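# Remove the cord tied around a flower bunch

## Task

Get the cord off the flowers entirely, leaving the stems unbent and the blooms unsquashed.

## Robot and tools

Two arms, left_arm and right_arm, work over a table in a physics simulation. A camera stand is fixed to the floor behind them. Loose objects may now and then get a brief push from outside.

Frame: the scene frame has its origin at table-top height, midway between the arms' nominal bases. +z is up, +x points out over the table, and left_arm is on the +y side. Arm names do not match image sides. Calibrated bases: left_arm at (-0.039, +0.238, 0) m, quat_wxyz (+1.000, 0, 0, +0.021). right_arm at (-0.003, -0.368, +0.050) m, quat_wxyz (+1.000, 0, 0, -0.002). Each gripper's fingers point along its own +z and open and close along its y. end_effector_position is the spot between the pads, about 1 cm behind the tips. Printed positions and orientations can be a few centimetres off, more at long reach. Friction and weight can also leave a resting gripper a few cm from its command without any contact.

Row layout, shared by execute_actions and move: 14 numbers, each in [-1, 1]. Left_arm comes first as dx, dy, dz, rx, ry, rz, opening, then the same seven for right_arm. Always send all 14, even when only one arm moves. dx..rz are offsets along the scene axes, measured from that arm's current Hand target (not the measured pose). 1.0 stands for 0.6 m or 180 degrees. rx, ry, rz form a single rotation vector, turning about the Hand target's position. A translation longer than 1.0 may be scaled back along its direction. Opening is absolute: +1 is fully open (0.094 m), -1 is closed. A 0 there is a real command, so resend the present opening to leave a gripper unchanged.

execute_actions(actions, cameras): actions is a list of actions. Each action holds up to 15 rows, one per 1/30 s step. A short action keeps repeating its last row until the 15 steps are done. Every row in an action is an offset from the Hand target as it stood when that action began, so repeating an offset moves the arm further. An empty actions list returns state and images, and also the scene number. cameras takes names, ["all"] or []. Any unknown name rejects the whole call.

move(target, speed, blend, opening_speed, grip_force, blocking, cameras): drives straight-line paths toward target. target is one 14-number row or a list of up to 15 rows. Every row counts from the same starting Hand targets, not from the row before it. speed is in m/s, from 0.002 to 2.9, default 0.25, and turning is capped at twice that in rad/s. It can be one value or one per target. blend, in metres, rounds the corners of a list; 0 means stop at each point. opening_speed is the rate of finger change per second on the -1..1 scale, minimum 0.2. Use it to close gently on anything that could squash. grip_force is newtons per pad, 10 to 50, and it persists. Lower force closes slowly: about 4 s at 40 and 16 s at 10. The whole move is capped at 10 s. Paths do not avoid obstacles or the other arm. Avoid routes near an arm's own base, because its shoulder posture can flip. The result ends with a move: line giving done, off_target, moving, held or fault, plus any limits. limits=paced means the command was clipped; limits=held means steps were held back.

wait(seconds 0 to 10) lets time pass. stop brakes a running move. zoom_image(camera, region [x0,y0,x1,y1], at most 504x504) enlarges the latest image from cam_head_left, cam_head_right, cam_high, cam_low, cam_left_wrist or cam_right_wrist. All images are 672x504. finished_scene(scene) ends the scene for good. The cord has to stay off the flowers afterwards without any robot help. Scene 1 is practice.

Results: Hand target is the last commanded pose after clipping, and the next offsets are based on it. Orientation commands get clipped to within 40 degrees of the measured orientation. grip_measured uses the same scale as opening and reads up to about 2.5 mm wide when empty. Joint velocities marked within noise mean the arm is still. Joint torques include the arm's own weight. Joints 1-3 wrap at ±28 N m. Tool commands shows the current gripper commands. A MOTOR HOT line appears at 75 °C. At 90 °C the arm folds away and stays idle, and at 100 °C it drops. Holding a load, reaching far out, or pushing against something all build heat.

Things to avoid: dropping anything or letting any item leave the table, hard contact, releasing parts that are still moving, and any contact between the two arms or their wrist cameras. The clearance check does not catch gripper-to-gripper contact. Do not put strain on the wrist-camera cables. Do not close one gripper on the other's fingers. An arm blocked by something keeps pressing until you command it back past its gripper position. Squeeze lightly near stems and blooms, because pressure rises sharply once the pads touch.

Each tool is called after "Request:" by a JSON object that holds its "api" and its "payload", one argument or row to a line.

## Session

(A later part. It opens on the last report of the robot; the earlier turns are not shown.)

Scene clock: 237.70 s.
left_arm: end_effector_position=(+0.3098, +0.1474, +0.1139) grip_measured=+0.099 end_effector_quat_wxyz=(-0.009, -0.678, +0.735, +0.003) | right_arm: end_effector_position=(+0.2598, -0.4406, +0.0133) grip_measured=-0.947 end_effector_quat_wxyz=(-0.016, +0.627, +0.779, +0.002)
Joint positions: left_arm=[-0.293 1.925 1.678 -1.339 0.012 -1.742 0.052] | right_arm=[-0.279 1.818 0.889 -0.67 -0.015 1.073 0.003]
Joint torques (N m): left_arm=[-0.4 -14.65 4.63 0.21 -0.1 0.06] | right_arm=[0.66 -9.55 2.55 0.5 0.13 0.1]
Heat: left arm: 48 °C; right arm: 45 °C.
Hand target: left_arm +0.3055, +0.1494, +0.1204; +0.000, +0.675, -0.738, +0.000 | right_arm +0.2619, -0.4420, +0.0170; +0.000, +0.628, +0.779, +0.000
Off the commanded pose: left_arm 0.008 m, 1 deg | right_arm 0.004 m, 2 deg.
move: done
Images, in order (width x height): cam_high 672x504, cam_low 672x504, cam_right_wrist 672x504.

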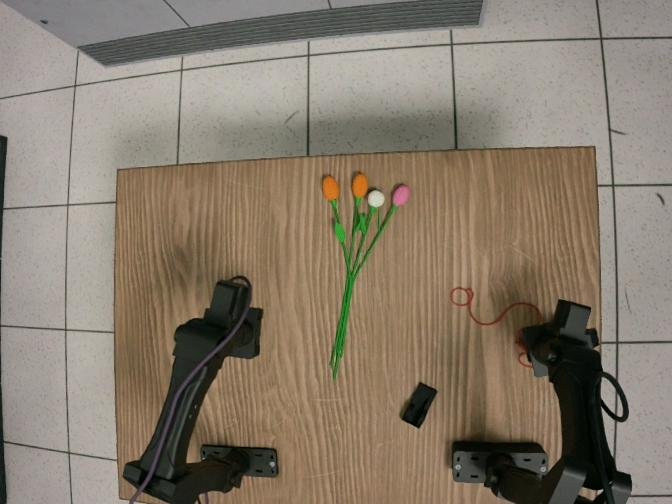

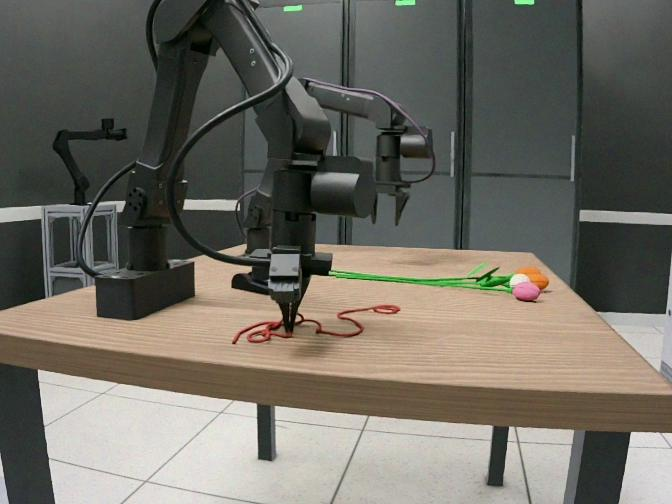

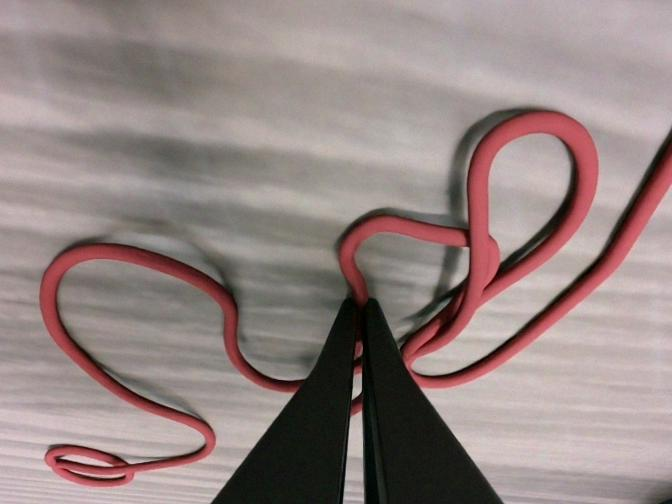

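Request:
{"api": "move", "payload": {
  "target": [
    [0,0,0,0,0,0,0.1,0,0,0,0,0,0,-0.5],
    [0,0,0,0,0,0,0.1,0,0,0.15,0,0,0,-0.5]
  ],
  "speed": [0.05,0.12],
  "opening_speed": 0.5,
  "cameras": ["cam_high","cam_low","cam_right_wrist"]
}}

Scene clock: 243.93 s.
left_arm: end_effector_position=(+0.3098, +0.1474, +0.1139) grip_measured=+0.099 end_effector_quat_wxyz=(-0.009, -0.678, +0.735, +0.003) | right_arm: end_effector_position=(+0.2561, -0.4401, +0.0937) grip_measured=-0.503 end_effector_quat_wxyz=(-0.020, +0.627, +0.778, -0.002)
Joint positions: left_arm=[-0.293 1.925 1.678 -1.339 0.012 -1.741 0.052] | right_arm=[-0.279 1.652 1.059 -1.015 -0.012 1.074 0.023]
Joint torques (N m): left_arm=[-0.38 -14.67 4.63 0.2 -0.1 0.05] | right_arm=[0.66 -9.35 5.9 0.16 0.11 0.09]
Heat: left arm: 50 °C; right arm: 46 °C.
Hand target: left_arm +0.3055, +0.1494, +0.1204; +0.000, +0.675, -0.738, +0.000 | right_arm +0.2619, -0.4419, +0.1070; +0.001, +0.628, +0.779, +0.000
Off the commanded pose: left_arm 0.008 m, 1 deg | right_arm 0.015 m, 2 deg.
move: off_target (right_arm)
Images, in order (width x height): cam_high 672x504, cam_low 672x504, cam_right_wrist 672x504.

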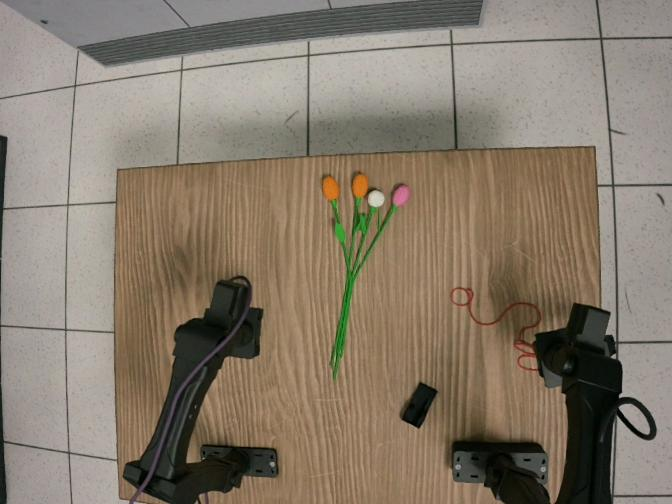

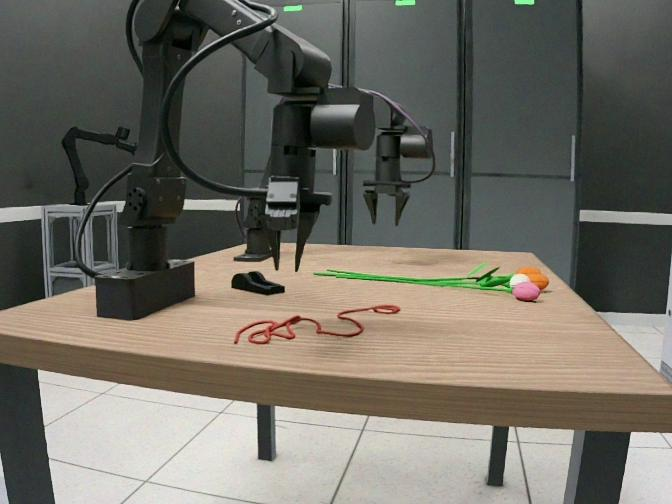

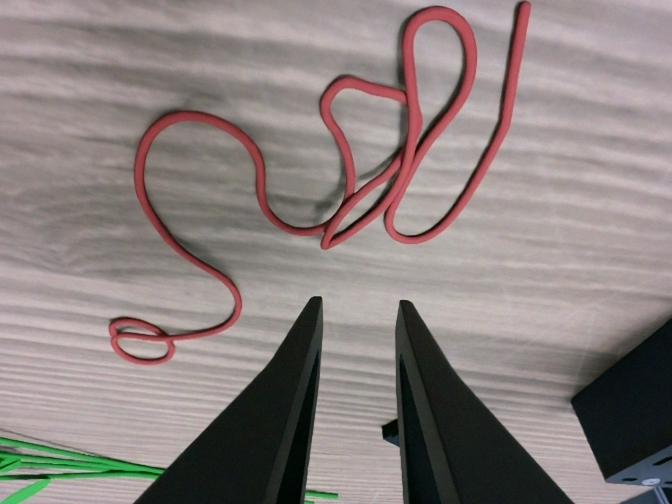

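Request:
{"api": "finished_scene", "payload": {
  "scene": 2
}}

The scene is finished: the task was done.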